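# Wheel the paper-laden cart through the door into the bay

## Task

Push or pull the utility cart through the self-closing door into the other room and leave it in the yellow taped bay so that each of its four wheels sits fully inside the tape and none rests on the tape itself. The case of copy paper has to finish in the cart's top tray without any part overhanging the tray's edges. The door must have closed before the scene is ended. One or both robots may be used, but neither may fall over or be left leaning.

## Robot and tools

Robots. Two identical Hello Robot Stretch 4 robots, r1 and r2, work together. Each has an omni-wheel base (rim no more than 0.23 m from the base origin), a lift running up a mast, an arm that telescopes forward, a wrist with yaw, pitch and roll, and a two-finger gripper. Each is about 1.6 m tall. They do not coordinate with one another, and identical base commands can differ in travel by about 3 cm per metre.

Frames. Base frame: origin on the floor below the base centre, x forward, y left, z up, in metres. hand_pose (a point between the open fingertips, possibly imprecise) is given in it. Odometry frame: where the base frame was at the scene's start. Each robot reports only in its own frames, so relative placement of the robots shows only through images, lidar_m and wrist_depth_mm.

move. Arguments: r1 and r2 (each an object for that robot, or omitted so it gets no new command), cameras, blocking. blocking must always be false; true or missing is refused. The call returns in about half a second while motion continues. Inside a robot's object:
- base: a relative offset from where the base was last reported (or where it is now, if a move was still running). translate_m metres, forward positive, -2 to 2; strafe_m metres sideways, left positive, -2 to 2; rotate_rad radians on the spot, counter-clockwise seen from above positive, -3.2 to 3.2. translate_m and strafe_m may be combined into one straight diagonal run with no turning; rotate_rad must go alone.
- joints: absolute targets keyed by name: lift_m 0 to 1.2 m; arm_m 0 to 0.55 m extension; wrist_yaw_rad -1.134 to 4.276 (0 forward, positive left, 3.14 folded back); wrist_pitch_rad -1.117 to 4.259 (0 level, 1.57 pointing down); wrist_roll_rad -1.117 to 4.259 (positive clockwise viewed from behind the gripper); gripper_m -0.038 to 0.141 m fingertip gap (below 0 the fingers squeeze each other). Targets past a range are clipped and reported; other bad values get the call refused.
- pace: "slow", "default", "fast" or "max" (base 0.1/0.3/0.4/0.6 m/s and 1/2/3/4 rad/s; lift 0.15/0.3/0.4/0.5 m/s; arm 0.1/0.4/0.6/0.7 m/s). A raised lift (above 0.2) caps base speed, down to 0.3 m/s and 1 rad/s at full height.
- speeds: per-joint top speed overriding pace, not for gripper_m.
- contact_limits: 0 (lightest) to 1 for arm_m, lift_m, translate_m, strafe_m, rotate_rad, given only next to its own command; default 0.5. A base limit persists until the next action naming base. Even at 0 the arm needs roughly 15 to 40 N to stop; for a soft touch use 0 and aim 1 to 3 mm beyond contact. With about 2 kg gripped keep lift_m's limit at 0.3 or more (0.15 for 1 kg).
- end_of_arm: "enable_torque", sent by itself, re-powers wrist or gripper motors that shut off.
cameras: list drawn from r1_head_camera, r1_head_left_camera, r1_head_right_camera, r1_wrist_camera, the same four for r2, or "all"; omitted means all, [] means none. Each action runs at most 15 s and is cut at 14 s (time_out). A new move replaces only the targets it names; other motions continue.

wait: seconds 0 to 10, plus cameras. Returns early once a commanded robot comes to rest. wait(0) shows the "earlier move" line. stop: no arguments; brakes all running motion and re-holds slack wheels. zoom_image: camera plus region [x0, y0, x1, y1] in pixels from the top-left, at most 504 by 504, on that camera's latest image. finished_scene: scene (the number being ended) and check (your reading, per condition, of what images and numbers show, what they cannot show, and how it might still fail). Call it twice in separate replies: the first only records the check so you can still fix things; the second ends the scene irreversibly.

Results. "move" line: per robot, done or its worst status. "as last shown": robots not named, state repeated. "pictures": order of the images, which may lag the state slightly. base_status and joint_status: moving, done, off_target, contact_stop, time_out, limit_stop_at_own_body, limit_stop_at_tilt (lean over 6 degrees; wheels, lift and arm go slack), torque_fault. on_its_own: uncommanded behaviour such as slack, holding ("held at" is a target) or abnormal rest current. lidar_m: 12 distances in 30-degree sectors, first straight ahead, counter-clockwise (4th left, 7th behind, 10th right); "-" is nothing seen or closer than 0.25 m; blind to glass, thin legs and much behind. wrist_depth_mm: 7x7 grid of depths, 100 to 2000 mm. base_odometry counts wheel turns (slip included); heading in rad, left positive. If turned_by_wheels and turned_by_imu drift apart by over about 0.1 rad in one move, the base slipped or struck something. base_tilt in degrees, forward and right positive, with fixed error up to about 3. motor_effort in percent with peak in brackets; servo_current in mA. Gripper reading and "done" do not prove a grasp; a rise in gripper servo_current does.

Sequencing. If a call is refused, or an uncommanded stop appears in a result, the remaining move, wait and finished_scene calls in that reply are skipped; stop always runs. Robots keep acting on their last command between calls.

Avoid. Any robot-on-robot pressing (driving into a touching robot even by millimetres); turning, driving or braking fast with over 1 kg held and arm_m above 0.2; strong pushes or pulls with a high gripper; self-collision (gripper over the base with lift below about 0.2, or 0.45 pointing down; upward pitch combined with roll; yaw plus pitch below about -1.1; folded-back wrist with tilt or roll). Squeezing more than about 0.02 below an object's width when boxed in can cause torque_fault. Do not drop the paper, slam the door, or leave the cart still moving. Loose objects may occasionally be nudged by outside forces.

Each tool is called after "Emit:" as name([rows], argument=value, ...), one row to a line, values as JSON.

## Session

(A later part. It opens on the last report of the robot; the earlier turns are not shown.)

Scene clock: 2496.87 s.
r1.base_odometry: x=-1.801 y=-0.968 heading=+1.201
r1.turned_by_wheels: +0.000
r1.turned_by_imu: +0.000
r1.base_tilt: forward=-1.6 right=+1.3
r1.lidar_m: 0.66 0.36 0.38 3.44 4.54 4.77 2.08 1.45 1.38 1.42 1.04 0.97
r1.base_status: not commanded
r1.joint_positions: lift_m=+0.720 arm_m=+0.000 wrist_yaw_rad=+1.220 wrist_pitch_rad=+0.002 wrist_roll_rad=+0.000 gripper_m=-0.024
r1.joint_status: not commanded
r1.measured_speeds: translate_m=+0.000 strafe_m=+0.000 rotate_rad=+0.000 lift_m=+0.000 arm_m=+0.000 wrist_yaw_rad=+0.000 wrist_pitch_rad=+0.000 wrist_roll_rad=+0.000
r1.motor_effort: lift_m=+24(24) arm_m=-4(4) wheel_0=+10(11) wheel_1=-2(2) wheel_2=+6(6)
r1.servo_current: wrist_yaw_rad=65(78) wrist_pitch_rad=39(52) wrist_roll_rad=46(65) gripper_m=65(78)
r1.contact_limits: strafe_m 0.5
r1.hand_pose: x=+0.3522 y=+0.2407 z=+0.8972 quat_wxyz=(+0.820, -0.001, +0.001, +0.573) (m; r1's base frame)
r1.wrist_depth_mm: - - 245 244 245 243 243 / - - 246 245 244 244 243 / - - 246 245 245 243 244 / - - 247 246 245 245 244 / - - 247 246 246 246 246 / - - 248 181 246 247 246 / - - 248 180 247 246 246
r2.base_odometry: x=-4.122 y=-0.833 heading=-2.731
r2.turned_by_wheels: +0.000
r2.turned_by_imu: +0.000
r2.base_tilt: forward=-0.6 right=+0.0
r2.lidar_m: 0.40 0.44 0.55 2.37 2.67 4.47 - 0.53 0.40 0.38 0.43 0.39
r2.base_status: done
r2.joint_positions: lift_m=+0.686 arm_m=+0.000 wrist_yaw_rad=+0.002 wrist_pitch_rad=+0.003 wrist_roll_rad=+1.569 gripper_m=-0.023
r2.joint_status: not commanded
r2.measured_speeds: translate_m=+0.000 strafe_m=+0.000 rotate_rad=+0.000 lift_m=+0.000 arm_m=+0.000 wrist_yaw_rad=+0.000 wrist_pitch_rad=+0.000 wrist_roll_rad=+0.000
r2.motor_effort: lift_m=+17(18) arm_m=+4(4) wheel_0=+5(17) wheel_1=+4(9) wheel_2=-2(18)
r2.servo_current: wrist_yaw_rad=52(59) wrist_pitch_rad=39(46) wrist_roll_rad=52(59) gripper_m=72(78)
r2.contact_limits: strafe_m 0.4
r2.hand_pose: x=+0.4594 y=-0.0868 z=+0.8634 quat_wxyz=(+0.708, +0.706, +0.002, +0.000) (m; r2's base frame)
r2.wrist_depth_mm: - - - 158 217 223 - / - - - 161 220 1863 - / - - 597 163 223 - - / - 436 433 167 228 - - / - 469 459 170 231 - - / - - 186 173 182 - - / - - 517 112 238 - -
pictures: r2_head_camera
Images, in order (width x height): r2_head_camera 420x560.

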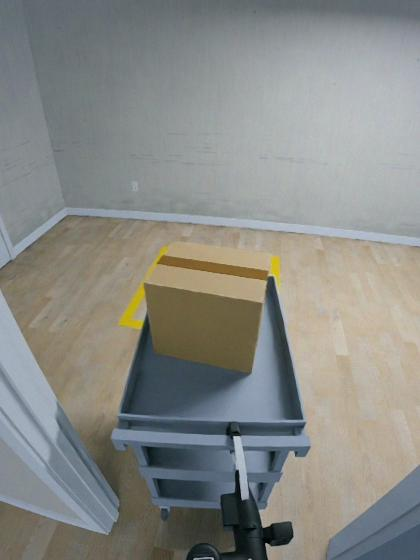

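Emit:
move(blocking=false, r2={"base": {"translate_m": 0.25, "strafe_m": 0.008}, "contact_limits": {"strafe_m": 0.4}}, cameras=[])

Emit:
wait(seconds=6, cameras=["r2_head_camera"])

Emit:
zoom_image(camera="r2_head_camera", region=[110, 380, 350, 500])

Scene clock: 2522.27 s.
move: r2 moving
r1.base_odometry: x=-1.801 y=-0.968 heading=+1.201
r1.turned_by_wheels: +0.000
r1.turned_by_imu: +0.000
r1.base_tilt: forward=-1.6 right=+1.2
r1.lidar_m: 0.65 0.35 0.37 3.43 4.58 4.76 2.07 1.48 1.39 1.44 1.04 0.98
r1.base_status: not commanded
r1.joint_positions: lift_m=+0.720 arm_m=+0.000 wrist_yaw_rad=+1.220 wrist_pitch_rad=+0.002 wrist_roll_rad=+0.000 gripper_m=-0.024
r1.joint_status: not commanded
r1.measured_speeds: translate_m=+0.000 strafe_m=+0.000 rotate_rad=+0.000 lift_m=+0.000 arm_m=+0.000 wrist_yaw_rad=+0.000 wrist_pitch_rad=+0.000 wrist_roll_rad=+0.000
r1.motor_effort: lift_m=+24(24) arm_m=-4(4) wheel_0=+10(11) wheel_1=-1(2) wheel_2=+6(6)
r1.servo_current: wrist_yaw_rad=52(52) wrist_pitch_rad=39(46) wrist_roll_rad=39(59) gripper_m=65(78)
r1.contact_limits: strafe_m 0.5
r1.hand_pose: x=+0.3522 y=+0.2407 z=+0.8972 quat_wxyz=(+0.820, -0.001, +0.001, +0.573) (m; r1's base frame)
r1.wrist_depth_mm: - - 244 244 244 243 243 / - - 246 245 244 245 244 / - - 246 245 245 244 245 / - - 246 246 246 245 245 / - - 247 247 246 246 245 / - - 248 181 246 246 246 / - - 248 180 246 247 246
r2.base_odometry: x=-4.150 y=-0.847 heading=-2.731
r2.turned_by_wheels: +0.000
r2.turned_by_imu: +0.000
r2.base_tilt: forward=-0.7 right=+0.1
r2.lidar_m: 0.37 0.40 0.51 2.35 2.69 4.45 - 0.55 0.40 0.39 0.41 0.41
r2.base_status: translate_m moving; strafe_m moving
r2.joint_positions: lift_m=+0.686 arm_m=+0.000 wrist_yaw_rad=+0.001 wrist_pitch_rad=+0.003 wrist_roll_rad=+1.569 gripper_m=-0.023
r2.joint_status: not commanded
r2.measured_speeds: translate_m=+0.120 strafe_m=+0.005 rotate_rad=-0.008 lift_m=+0.000 arm_m=+0.000 wrist_yaw_rad=-0.022 wrist_pitch_rad=+0.000 wrist_roll_rad=+0.000
r2.motor_effort: lift_m=+17(17) arm_m=+4(4) wheel_0=+4(13) wheel_1=+9(10) wheel_2=-16(16)
r2.servo_current: wrist_yaw_rad=39(59) wrist_pitch_rad=39(46) wrist_roll_rad=39(59) gripper_m=65(78)
r2.contact_limits: strafe_m 0.4
r2.hand_pose: x=+0.4594 y=-0.0871 z=+0.8634 quat_wxyz=(+0.708, +0.706, +0.001, -0.001) (m; r2's base frame)
r2.wrist_depth_mm: - - - 160 220 225 - / - - - 163 221 1756 - / - - - 164 225 - - / - 436 436 167 228 - - / - 462 449 170 231 - - / - - 185 172 181 - - / - - 504 112 237 - -
pictures: none
No camera images: "cameras" was empty.

Scene clock: 2524.03 s.
earlier move: r2 done
r1.base_odometry: x=-1.801 y=-0.968 heading=+1.201
r1.turned_by_wheels: +0.000
r1.turned_by_imu: +0.000
r1.base_tilt: forward=-1.6 right=+1.3
r1.lidar_m: 0.65 0.37 0.38 3.44 4.57 4.76 2.10 1.45 1.38 1.42 1.04 0.97
r1.base_status: not commanded
r1.joint_positions: lift_m=+0.720 arm_m=+0.000 wrist_yaw_rad=+1.220 wrist_pitch_rad=+0.002 wrist_roll_rad=+0.000 gripper_m=-0.024
r1.joint_status: not commanded
r1.measured_speeds: translate_m=+0.000 strafe_m=+0.000 rotate_rad=+0.000 lift_m=+0.000 arm_m=+0.000 wrist_yaw_rad=+0.000 wrist_pitch_rad=+0.000 wrist_roll_rad=+0.000
r1.motor_effort: lift_m=+24(24) arm_m=-4(4) wheel_0=+11(11) wheel_1=-1(2) wheel_2=+6(7)
r1.servo_current: wrist_yaw_rad=65(65) wrist_pitch_rad=39(46) wrist_roll_rad=59(65) gripper_m=72(78)
r1.contact_limits: strafe_m 0.5
r1.hand_pose: x=+0.3522 y=+0.2407 z=+0.8972 quat_wxyz=(+0.820, -0.001, +0.001, +0.573) (m; r1's base frame)
r1.wrist_depth_mm: - - 245 243 243 243 243 / - - 246 245 244 244 244 / - - 246 245 245 244 243 / - - 247 246 246 245 244 / - - 247 246 246 246 245 / - - 248 181 246 246 245 / - - 249 180 247 247 246
r2.base_odometry: x=-4.348 y=-0.940 heading=-2.731
r2.turned_by_wheels: +0.000
r2.turned_by_imu: +0.000
r2.base_tilt: forward=-0.7 right=+0.1
r2.lidar_m: 0.38 0.41 0.38 2.30 2.58 4.33 - 0.58 0.42 0.41 2.73 0.38
r2.base_status: done
r2.joint_positions: lift_m=+0.686 arm_m=+0.000 wrist_yaw_rad=-0.003 wrist_pitch_rad=+0.003 wrist_roll_rad=+1.569 gripper_m=-0.023
r2.joint_status: not commanded
r2.measured_speeds: translate_m=+0.000 strafe_m=+0.000 rotate_rad=+0.000 lift_m=+0.000 arm_m=+0.000 wrist_yaw_rad=+0.000 wrist_pitch_rad=+0.000 wrist_roll_rad=+0.000
r2.motor_effort: lift_m=+17(17) arm_m=+4(4) wheel_0=+1(13) wheel_1=+2(10) wheel_2=-3(21)
r2.servo_current: wrist_yaw_rad=46(65) wrist_pitch_rad=39(46) wrist_roll_rad=52(59) gripper_m=65(78)
r2.contact_limits: strafe_m 0.4
r2.hand_pose: x=+0.4590 y=-0.0884 z=+0.8634 quat_wxyz=(+0.708, +0.706, +0.000, -0.002) (m; r2's base frame)
r2.wrist_depth_mm: - - - 163 222 229 230 / - - - 165 224 1756 - / - - - 167 227 - - / - 436 433 169 230 - - / - 459 455 171 233 - - / - - 187 173 182 - - / - - 488 112 238 - -
wait: 1.77 of 6 s (r2 has come to rest)
pictures: r2_head_camera
Images, in order (width x height): r2_head_camera 420x560.

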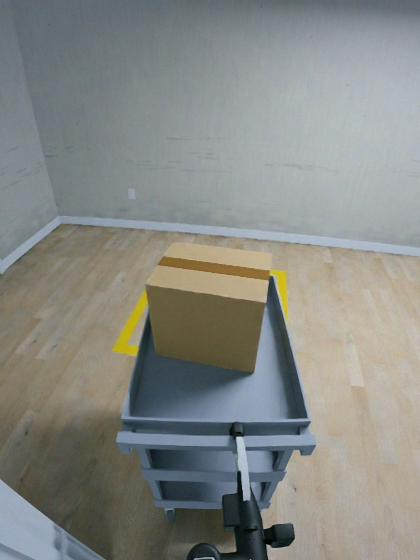

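Scaled by 2.100 from the camera's 420x560 image, which has a finer 1200x1600 frame.

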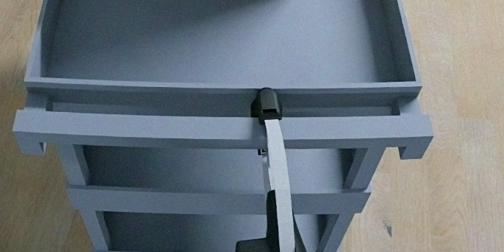

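Emit:
zoom_image(camera="r2_head_camera", region=[90, 250, 310, 360])

Scaled by 2.291 from the camera's 420x560 image, which has a finer 1200x1600 frame.

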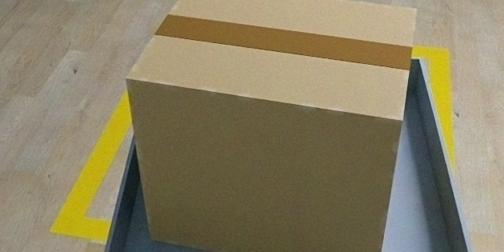

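Emit:
move(blocking=false, r2={"joints": {"gripper_m": 0.06}}, cameras=[])

Emit:
wait(seconds=4, cameras=["r2_head_camera", "r2_wrist_camera"])

Emit:
zoom_image(camera="r2_head_camera", region=[170, 400, 310, 480])

Scene clock: 2638.83 s.
move: r2 moving
r1.base_odometry: x=-1.801 y=-0.968 heading=+1.201
r1.turned_by_wheels: +0.000
r1.turned_by_imu: +0.000
r1.base_tilt: forward=-1.6 right=+1.2
r1.lidar_m: 0.66 0.36 0.39 3.43 4.57 4.76 2.09 1.47 1.37 1.41 1.04 0.96
r1.base_status: not commanded
r1.joint_positions: lift_m=+0.720 arm_m=+0.000 wrist_yaw_rad=+1.220 wrist_pitch_rad=+0.002 wrist_roll_rad=+0.000 gripper_m=-0.024
r1.joint_status: not commanded
r1.measured_speeds: translate_m=+0.000 strafe_m=+0.000 rotate_rad=+0.000 lift_m=+0.000 arm_m=+0.000 wrist_yaw_rad=+0.000 wrist_pitch_rad=+0.000 wrist_roll_rad=+0.000
r1.motor_effort: lift_m=+24(24) arm_m=-4(4) wheel_0=+10(11) wheel_1=-2(2) wheel_2=+6(6)
r1.servo_current: wrist_yaw_rad=46(59) wrist_pitch_rad=46(46) wrist_roll_rad=59(72) gripper_m=72(72)
r1.contact_limits: strafe_m 0.5
r1.hand_pose: x=+0.3522 y=+0.2407 z=+0.8972 quat_wxyz=(+0.820, -0.001, +0.001, +0.573) (m; r1's base frame)
r1.wrist_depth_mm: - - 245 244 245 244 242 / - - 246 244 244 244 243 / - - 246 245 245 244 244 / - - 247 245 246 245 245 / - - 247 247 246 245 245 / - - 247 181 247 246 245 / - - 248 180 247 245 246
r2.base_odometry: x=-4.348 y=-0.940 heading=-2.731
r2.turned_by_wheels: +0.000
r2.turned_by_imu: +0.000
r2.base_tilt: forward=-0.7 right=+0.0
r2.lidar_m: 0.38 0.43 0.38 2.31 2.60 4.32 - 0.60 0.43 0.41 2.74 0.41
r2.base_status: not commanded
r2.joint_positions: lift_m=+0.686 arm_m=+0.000 wrist_yaw_rad=-0.003 wrist_pitch_rad=+0.003 wrist_roll_rad=+1.569 gripper_m=+0.002
r2.joint_status: gripper_m moving
r2.measured_speeds: translate_m=+0.000 strafe_m=+0.000 rotate_rad=+0.000 lift_m=+0.000 arm_m=+0.000 wrist_yaw_rad=+0.000 wrist_pitch_rad=+0.000 wrist_roll_rad=+0.000
r2.motor_effort: lift_m=+17(17) arm_m=+4(4) wheel_0=+1(2) wheel_1=+2(3) wheel_2=-3(3)
r2.servo_current: wrist_yaw_rad=59(59) wrist_pitch_rad=39(46) wrist_roll_rad=59(59) gripper_m=98(98)
r2.contact_limits: strafe_m 0.4
r2.hand_pose: x=+0.4590 y=-0.0884 z=+0.8634 quat_wxyz=(+0.708, +0.706, +0.000, -0.002) (m; r2's base frame)
r2.wrist_depth_mm: - - - 167 226 233 234 / - - - 168 228 1756 - / - - - 171 231 - - / - 439 436 173 233 - - / - 462 455 175 236 - - / - - 190 176 188 - - / - - - 112 241 676 -
pictures: none
No camera images: "cameras" was empty.

Scene clock: 2639.90 s.
earlier move: r2 done
r1.base_odometry: x=-1.801 y=-0.968 heading=+1.201
r1.turned_by_wheels: +0.000
r1.turned_by_imu: +0.000
r1.base_tilt: forward=-1.6 right=+1.2
r1.lidar_m: 0.63 0.34 0.37 3.40 4.58 4.77 2.11 1.47 1.39 1.45 1.04 0.98
r1.base_status: not commanded
r1.joint_positions: lift_m=+0.720 arm_m=+0.000 wrist_yaw_rad=+1.220 wrist_pitch_rad=+0.002 wrist_roll_rad=+0.000 gripper_m=-0.024
r1.joint_status: not commanded
r1.measured_speeds: translate_m=+0.000 strafe_m=+0.000 rotate_rad=+0.000 lift_m=+0.000 arm_m=+0.000 wrist_yaw_rad=+0.000 wrist_pitch_rad=+0.000 wrist_roll_rad=+0.000
r1.motor_effort: lift_m=+24(24) arm_m=-4(4) wheel_0=+10(11) wheel_1=-1(2) wheel_2=+6(6)
r1.servo_current: wrist_yaw_rad=46(65) wrist_pitch_rad=39(52) wrist_roll_rad=46(72) gripper_m=65(78)
r1.contact_limits: strafe_m 0.5
r1.hand_pose: x=+0.3522 y=+0.2407 z=+0.8972 quat_wxyz=(+0.820, -0.001, +0.001, +0.573) (m; r1's base frame)
r1.wrist_depth_mm: - - 245 244 244 243 242 / - - 245 244 245 244 243 / - - 246 245 245 244 244 / - - 247 246 246 245 245 / - - 247 246 245 245 245 / - - 247 181 246 245 246 / - - 248 180 247 247 246
r2.base_odometry: x=-4.348 y=-0.940 heading=-2.731
r2.turned_by_wheels: +0.000
r2.turned_by_imu: +0.000
r2.base_tilt: forward=-0.7 right=+0.1
r2.lidar_m: 0.38 0.43 0.38 2.29 2.63 4.34 - 0.57 0.42 0.43 2.71 0.42
r2.base_status: not commanded
r2.joint_positions: lift_m=+0.686 arm_m=+0.000 wrist_yaw_rad=-0.003 wrist_pitch_rad=+0.003 wrist_roll_rad=+1.569 gripper_m=+0.060
r2.joint_status: all done
r2.measured_speeds: translate_m=+0.000 strafe_m=+0.000 rotate_rad=+0.000 lift_m=+0.000 arm_m=+0.000 wrist_yaw_rad=+0.000 wrist_pitch_rad=+0.000 wrist_roll_rad=+0.000
r2.motor_effort: lift_m=+17(17) arm_m=+4(4) wheel_0=+1(2) wheel_1=+2(3) wheel_2=-3(3)
r2.servo_current: wrist_yaw_rad=46(59) wrist_pitch_rad=39(46) wrist_roll_rad=46(59) gripper_m=52(124)
r2.contact_limits: strafe_m 0.4
r2.hand_pose: x=+0.4590 y=-0.0883 z=+0.8635 quat_wxyz=(+0.708, +0.706, +0.000, -0.002) (m; r2's base frame)
r2.wrist_depth_mm: - - - 177 236 240 241 / - - - 178 237 1921 - / - - - 181 240 - - / - 452 445 183 242 - - / - - 462 185 245 - - / - - 197 187 195 - - / - - 517 112 252 1756 -
wait: 1.07 of 4 s (r2 has come to rest)
pictures: r2_head_camera, r2_wrist_camera
Images, in order (width x height): r2_head_camera 420x560, r2_wrist_camera 616x392.

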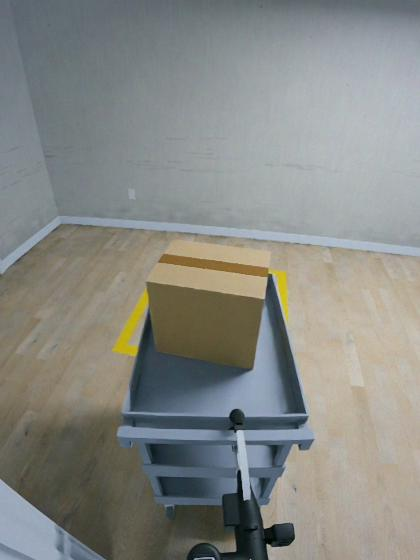

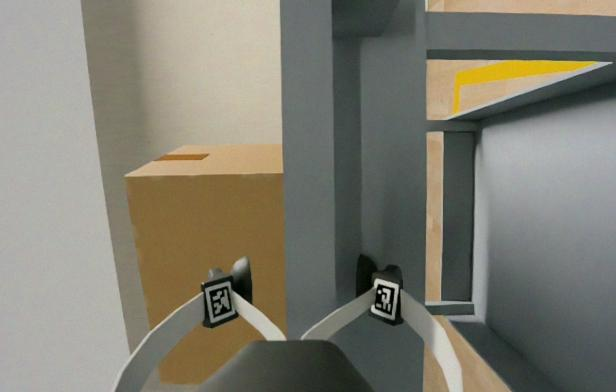

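Scaled by 3.600 from the camera's 420x560 image, which has a finer 1200x1600 frame.

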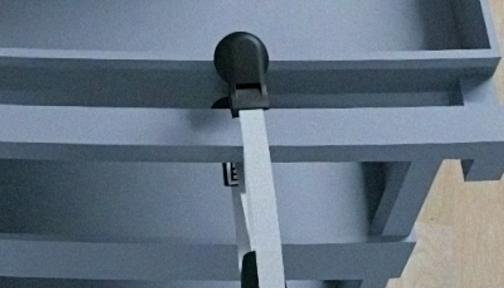

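Emit:
move(blocking=false, r2={"base": {"translate_m": 0.0076, "strafe_m": 0.0645}, "contact_limits": {"strafe_m": 0.3}}, cameras=[])

Emit:
wait(seconds=4, cameras=["r2_head_camera"])

Emit:
move(blocking=false, r2={"joints": {"gripper_m": -0.023}}, cameras=[])

Emit:
wait(seconds=4, cameras=["r2_head_camera"])

Emit:
zoom_image(camera="r2_head_camera", region=[110, 380, 350, 500])

Scene clock: 2653.33 s.
move: r2 moving
r1.base_odometry: x=-1.801 y=-0.968 heading=+1.201
r1.turned_by_wheels: +0.000
r1.turned_by_imu: +0.000
r1.base_tilt: forward=-1.5 right=+1.2
r1.lidar_m: 0.63 0.38 0.36 3.44 4.57 4.76 2.10 1.44 1.39 1.44 1.04 0.97
r1.base_status: not commanded
r1.joint_positions: lift_m=+0.720 arm_m=+0.000 wrist_yaw_rad=+1.220 wrist_pitch_rad=+0.002 wrist_roll_rad=+0.000 gripper_m=-0.024
r1.joint_status: not commanded
r1.measured_speeds: translate_m=+0.000 strafe_m=+0.000 rotate_rad=+0.000 lift_m=+0.000 arm_m=+0.000 wrist_yaw_rad=+0.000 wrist_pitch_rad=+0.000 wrist_roll_rad=+0.000
r1.motor_effort: lift_m=+24(24) arm_m=-4(4) wheel_0=+10(11) wheel_1=-2(2) wheel_2=+6(6)
r1.servo_current: wrist_yaw_rad=59(59) wrist_pitch_rad=46(52) wrist_roll_rad=52(52) gripper_m=72(78)
r1.contact_limits: strafe_m 0.5
r1.hand_pose: x=+0.3522 y=+0.2407 z=+0.8972 quat_wxyz=(+0.820, -0.001, +0.001, +0.573) (m; r1's base frame)
r1.wrist_depth_mm: - - 245 244 244 242 243 / - - 245 244 245 244 243 / - - 246 245 245 245 244 / - - 246 246 245 245 244 / - - 248 247 246 245 245 / - - 247 181 246 247 246 / - - 248 180 247 246 246
r2.base_odometry: x=-4.338 y=-0.973 heading=-2.732
r2.turned_by_wheels: -0.001
r2.turned_by_imu: -0.001
r2.base_tilt: forward=-0.6 right=+0.1
r2.lidar_m: 0.40 0.42 0.35 2.26 2.58 4.27 - 0.62 0.47 0.44 2.76 0.41
r2.base_status: translate_m moving; strafe_m moving
r2.joint_positions: lift_m=+0.686 arm_m=+0.000 wrist_yaw_rad=-0.003 wrist_pitch_rad=+0.003 wrist_roll_rad=+1.569 gripper_m=+0.060
r2.joint_status: not commanded
r2.measured_speeds: translate_m=+0.017 strafe_m=+0.131 rotate_rad=-0.006 lift_m=+0.000 arm_m=+0.000 wrist_yaw_rad=+0.000 wrist_pitch_rad=+0.000 wrist_roll_rad=+0.000
r2.motor_effort: lift_m=+17(17) arm_m=+4(5) wheel_0=-11(11) wheel_1=+11(12) wheel_2=-10(10)
r2.servo_current: wrist_yaw_rad=39(59) wrist_pitch_rad=33(46) wrist_roll_rad=52(52) gripper_m=52(59)
r2.contact_limits: strafe_m 0.3
r2.hand_pose: x=+0.4590 y=-0.0883 z=+0.8635 quat_wxyz=(+0.708, +0.706, +0.000, -0.002) (m; r2's base frame)
r2.wrist_depth_mm: - - - 177 235 1499 1205 / - - - 179 237 1921 - / - - 539 181 239 - - / - 459 455 183 242 - - / - - 469 185 245 - - / - - 196 187 196 - - / - - 521 112 251 1808 -
pictures: none
No camera images: "cameras" was empty.

Scene clock: 2654.10 s.
earlier move: r2 done
r1.base_odometry: x=-1.801 y=-0.968 heading=+1.201
r1.turned_by_wheels: +0.000
r1.turned_by_imu: +0.000
r1.base_tilt: forward=-1.5 right=+1.3
r1.lidar_m: 0.67 0.36 0.36 3.44 4.57 4.77 2.10 1.47 1.37 1.43 1.06 0.98
r1.base_status: not commanded
r1.joint_positions: lift_m=+0.720 arm_m=+0.000 wrist_yaw_rad=+1.220 wrist_pitch_rad=+0.002 wrist_roll_rad=+0.000 gripper_m=-0.024
r1.joint_status: not commanded
r1.measured_speeds: translate_m=+0.000 strafe_m=+0.000 rotate_rad=+0.000 lift_m=+0.000 arm_m=+0.000 wrist_yaw_rad=+0.000 wrist_pitch_rad=+0.000 wrist_roll_rad=+0.000
r1.motor_effort: lift_m=+24(24) arm_m=-4(4) wheel_0=+10(11) wheel_1=-2(2) wheel_2=+6(7)
r1.servo_current: wrist_yaw_rad=52(65) wrist_pitch_rad=33(52) wrist_roll_rad=59(59) gripper_m=78(78)
r1.contact_limits: strafe_m 0.5
r1.hand_pose: x=+0.3522 y=+0.2407 z=+0.8972 quat_wxyz=(+0.820, -0.001, +0.001, +0.573) (m; r1's base frame)
r1.wrist_depth_mm: - - 245 244 244 244 243 / - - 246 245 245 244 243 / - - 246 245 245 245 244 / - - 246 246 245 245 244 / - - 247 246 246 245 245 / - - 248 181 247 246 245 / - - 248 180 247 246 247
r2.base_odometry: x=-4.329 y=-1.002 heading=-2.732
r2.turned_by_wheels: +0.000
r2.turned_by_imu: +0.001
r2.base_tilt: forward=-0.7 right=+0.1
r2.lidar_m: 0.39 0.44 0.33 2.23 2.55 4.21 - 0.67 0.51 0.47 2.79 0.42
r2.base_status: done
r2.joint_positions: lift_m=+0.686 arm_m=+0.000 wrist_yaw_rad=-0.003 wrist_pitch_rad=+0.003 wrist_roll_rad=+1.569 gripper_m=+0.060
r2.joint_status: not commanded
r2.measured_speeds: translate_m=+0.000 strafe_m=+0.000 rotate_rad=+0.000 lift_m=+0.000 arm_m=+0.000 wrist_yaw_rad=+0.000 wrist_pitch_rad=+0.000 wrist_roll_rad=+0.000
r2.motor_effort: lift_m=+17(17) arm_m=+4(5) wheel_0=-4(11) wheel_1=+2(12) wheel_2=-7(11)
r2.servo_current: wrist_yaw_rad=46(59) wrist_pitch_rad=39(46) wrist_roll_rad=46(59) gripper_m=52(59)
r2.contact_limits: strafe_m 0.3
r2.hand_pose: x=+0.4590 y=-0.0883 z=+0.8635 quat_wxyz=(+0.708, +0.706, +0.000, -0.002) (m; r2's base frame)
r2.wrist_depth_mm: - - - 178 235 1808 - / - - - 179 238 - - / - 525 445 180 240 - - / - 473 466 182 243 - - / - - 477 186 245 - - / - - 196 187 194 691 - / - - - 112 251 1808 512
wait: 0.77 of 4 s (r2 has come to rest)
pictures: r2_head_camera
Images, in order (width x height): r2_head_camera 420x560.

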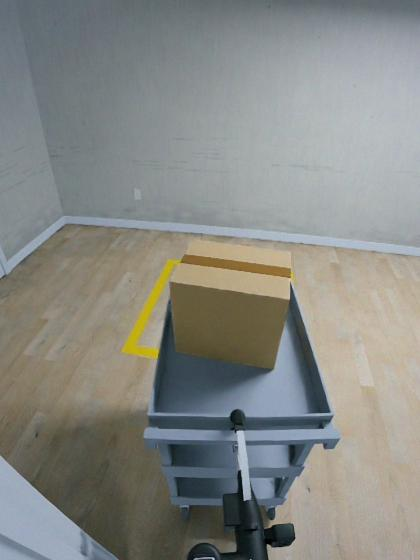

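Scene clock: 2654.60 s.
move: r2 moving
r1.base_odometry: x=-1.801 y=-0.968 heading=+1.201
r1.turned_by_wheels: +0.000
r1.turned_by_imu: +0.000
r1.base_tilt: forward=-1.6 right=+1.2
r1.lidar_m: 0.63 0.33 0.40 3.44 4.59 4.77 2.10 1.47 1.36 1.42 1.01 0.98
r1.base_status: not commanded
r1.joint_positions: lift_m=+0.720 arm_m=+0.000 wrist_yaw_rad=+1.220 wrist_pitch_rad=+0.002 wrist_roll_rad=+0.000 gripper_m=-0.024
r1.joint_status: not commanded
r1.measured_speeds: translate_m=+0.000 strafe_m=+0.000 rotate_rad=+0.000 lift_m=+0.000 arm_m=+0.000 wrist_yaw_rad=+0.000 wrist_pitch_rad=+0.000 wrist_roll_rad=+0.000
r1.motor_effort: lift_m=+24(24) arm_m=-4(4) wheel_0=+10(11) wheel_1=-2(2) wheel_2=+6(6)
r1.servo_current: wrist_yaw_rad=33(65) wrist_pitch_rad=39(46) wrist_roll_rad=39(65) gripper_m=85(85)
r1.contact_limits: strafe_m 0.5
r1.hand_pose: x=+0.3522 y=+0.2407 z=+0.8972 quat_wxyz=(+0.820, -0.001, +0.001, +0.573) (m; r1's base frame)
r1.wrist_depth_mm: - - 245 244 243 243 242 / - - 246 244 245 244 244 / - - 247 246 245 245 243 / - - 247 245 246 246 244 / - - 248 247 246 245 245 / - - 248 181 246 246 246 / - - 248 180 247 246 247
r2.base_odometry: x=-4.329 y=-1.002 heading=-2.732
r2.turned_by_wheels: +0.000
r2.turned_by_imu: +0.000
r2.base_tilt: forward=-0.7 right=+0.1
r2.lidar_m: 0.41 0.44 0.33 2.24 2.52 4.22 - 0.68 0.48 0.50 2.79 0.42
r2.base_status: not commanded
r2.joint_positions: lift_m=+0.686 arm_m=+0.000 wrist_yaw_rad=-0.003 wrist_pitch_rad=+0.003 wrist_roll_rad=+1.569 gripper_m=+0.041
r2.joint_status: gripper_m moving
r2.measured_speeds: translate_m=+0.000 strafe_m=+0.000 rotate_rad=+0.000 lift_m=+0.000 arm_m=+0.000 wrist_yaw_rad=+0.000 wrist_pitch_rad=+0.000 wrist_roll_rad=+0.000
r2.motor_effort: lift_m=+17(17) arm_m=+4(4) wheel_0=-4(4) wheel_1=+3(3) wheel_2=-6(7)
r2.servo_current: wrist_yaw_rad=52(52) wrist_pitch_rad=39(46) wrist_roll_rad=52(59) gripper_m=143(143)
r2.contact_limits: strafe_m 0.3
r2.hand_pose: x=+0.4590 y=-0.0883 z=+0.8635 quat_wxyz=(+0.708, +0.706, +0.000, -0.002) (m; r2's base frame)
r2.wrist_depth_mm: - - - 176 235 1808 - / - - - 178 237 - - / - 488 442 181 240 - - / - 469 462 182 242 - - / - - 484 186 245 - - / - - 197 185 193 683 - / - - - 112 251 1983 512
pictures: none
No camera images: "cameras" was empty.

Scene clock: 2655.70 s.
earlier move: r2 done
r1.base_odometry: x=-1.801 y=-0.968 heading=+1.201
r1.turned_by_wheels: +0.000
r1.turned_by_imu: +0.000
r1.base_tilt: forward=-1.6 right=+1.3
r1.lidar_m: 0.62 0.34 0.38 3.42 4.56 4.76 2.13 1.45 1.37 1.42 1.05 0.96
r1.base_status: not commanded
r1.joint_positions: lift_m=+0.720 arm_m=+0.000 wrist_yaw_rad=+1.220 wrist_pitch_rad=+0.002 wrist_roll_rad=+0.000 gripper_m=-0.024
r1.joint_status: not commanded
r1.measured_speeds: translate_m=+0.000 strafe_m=+0.000 rotate_rad=+0.000 lift_m=+0.000 arm_m=+0.000 wrist_yaw_rad=+0.000 wrist_pitch_rad=+0.000 wrist_roll_rad=+0.000
r1.motor_effort: lift_m=+24(24) arm_m=-4(4) wheel_0=+10(11) wheel_1=-2(2) wheel_2=+6(6)
r1.servo_current: wrist_yaw_rad=52(65) wrist_pitch_rad=39(52) wrist_roll_rad=52(72) gripper_m=72(85)
r1.contact_limits: strafe_m 0.5
r1.hand_pose: x=+0.3522 y=+0.2407 z=+0.8972 quat_wxyz=(+0.820, -0.001, +0.001, +0.573) (m; r1's base frame)
r1.wrist_depth_mm: - - 245 244 244 244 243 / - - 245 245 245 244 242 / - - 246 244 245 244 244 / - - 246 245 246 245 244 / - - 247 246 246 245 245 / - - 247 181 246 246 245 / - - 248 180 247 246 245
r2.base_odometry: x=-4.329 y=-1.002 heading=-2.731
r2.turned_by_wheels: +0.000
r2.turned_by_imu: +0.000
r2.base_tilt: forward=-0.7 right=+0.1
r2.lidar_m: 0.39 0.44 0.32 2.22 2.53 4.23 - 0.68 0.51 0.48 2.80 0.42
r2.base_status: not commanded
r2.joint_positions: lift_m=+0.686 arm_m=+0.000 wrist_yaw_rad=-0.002 wrist_pitch_rad=+0.003 wrist_roll_rad=+1.569 gripper_m=-0.022
r2.joint_status: all done
r2.measured_speeds: translate_m=+0.000 strafe_m=+0.000 rotate_rad=+0.000 lift_m=+0.000 arm_m=+0.000 wrist_yaw_rad=+0.000 wrist_pitch_rad=+0.000 wrist_roll_rad=+0.000
r2.motor_effort: lift_m=+17(17) arm_m=+4(4) wheel_0=-4(4) wheel_1=+3(3) wheel_2=-2(7)
r2.servo_current: wrist_yaw_rad=46(59) wrist_pitch_rad=39(46) wrist_roll_rad=52(59) gripper_m=104(267)
r2.contact_limits: strafe_m 0.3
r2.hand_pose: x=+0.4591 y=-0.0879 z=+0.8635 quat_wxyz=(+0.708, +0.706, +0.000, -0.002) (m; r2's base frame)
r2.wrist_depth_mm: - - - 168 226 1756 - / - - - 170 229 - - / - 436 433 172 232 - - / - 455 452 174 235 - - / - - 477 176 236 - - / - - 186 178 181 - - / - - - 112 244 1618 508
wait: 1.10 of 4 s (r2 has come to rest)
pictures: r2_head_camera
Images, in order (width x height): r2_head_camera 420x560.

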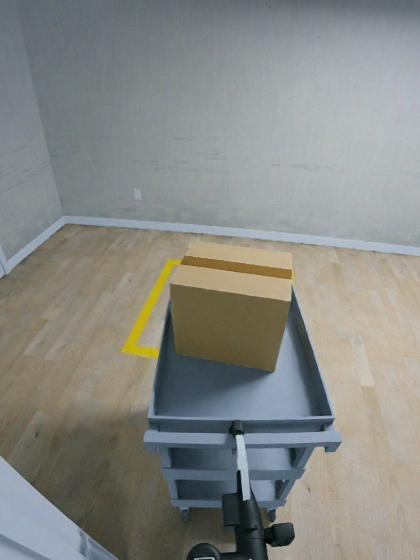

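Scaled by 2.100 from the camera's 420x560 image, which has a finer 1200x1600 frame.

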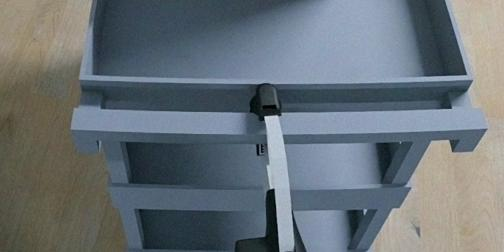

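Emit:
zoom_image(camera="r2_head_camera", region=[100, 245, 320, 365])

Scaled by 2.291 from the camera's 420x560 image, which has a finer 1200x1600 frame.

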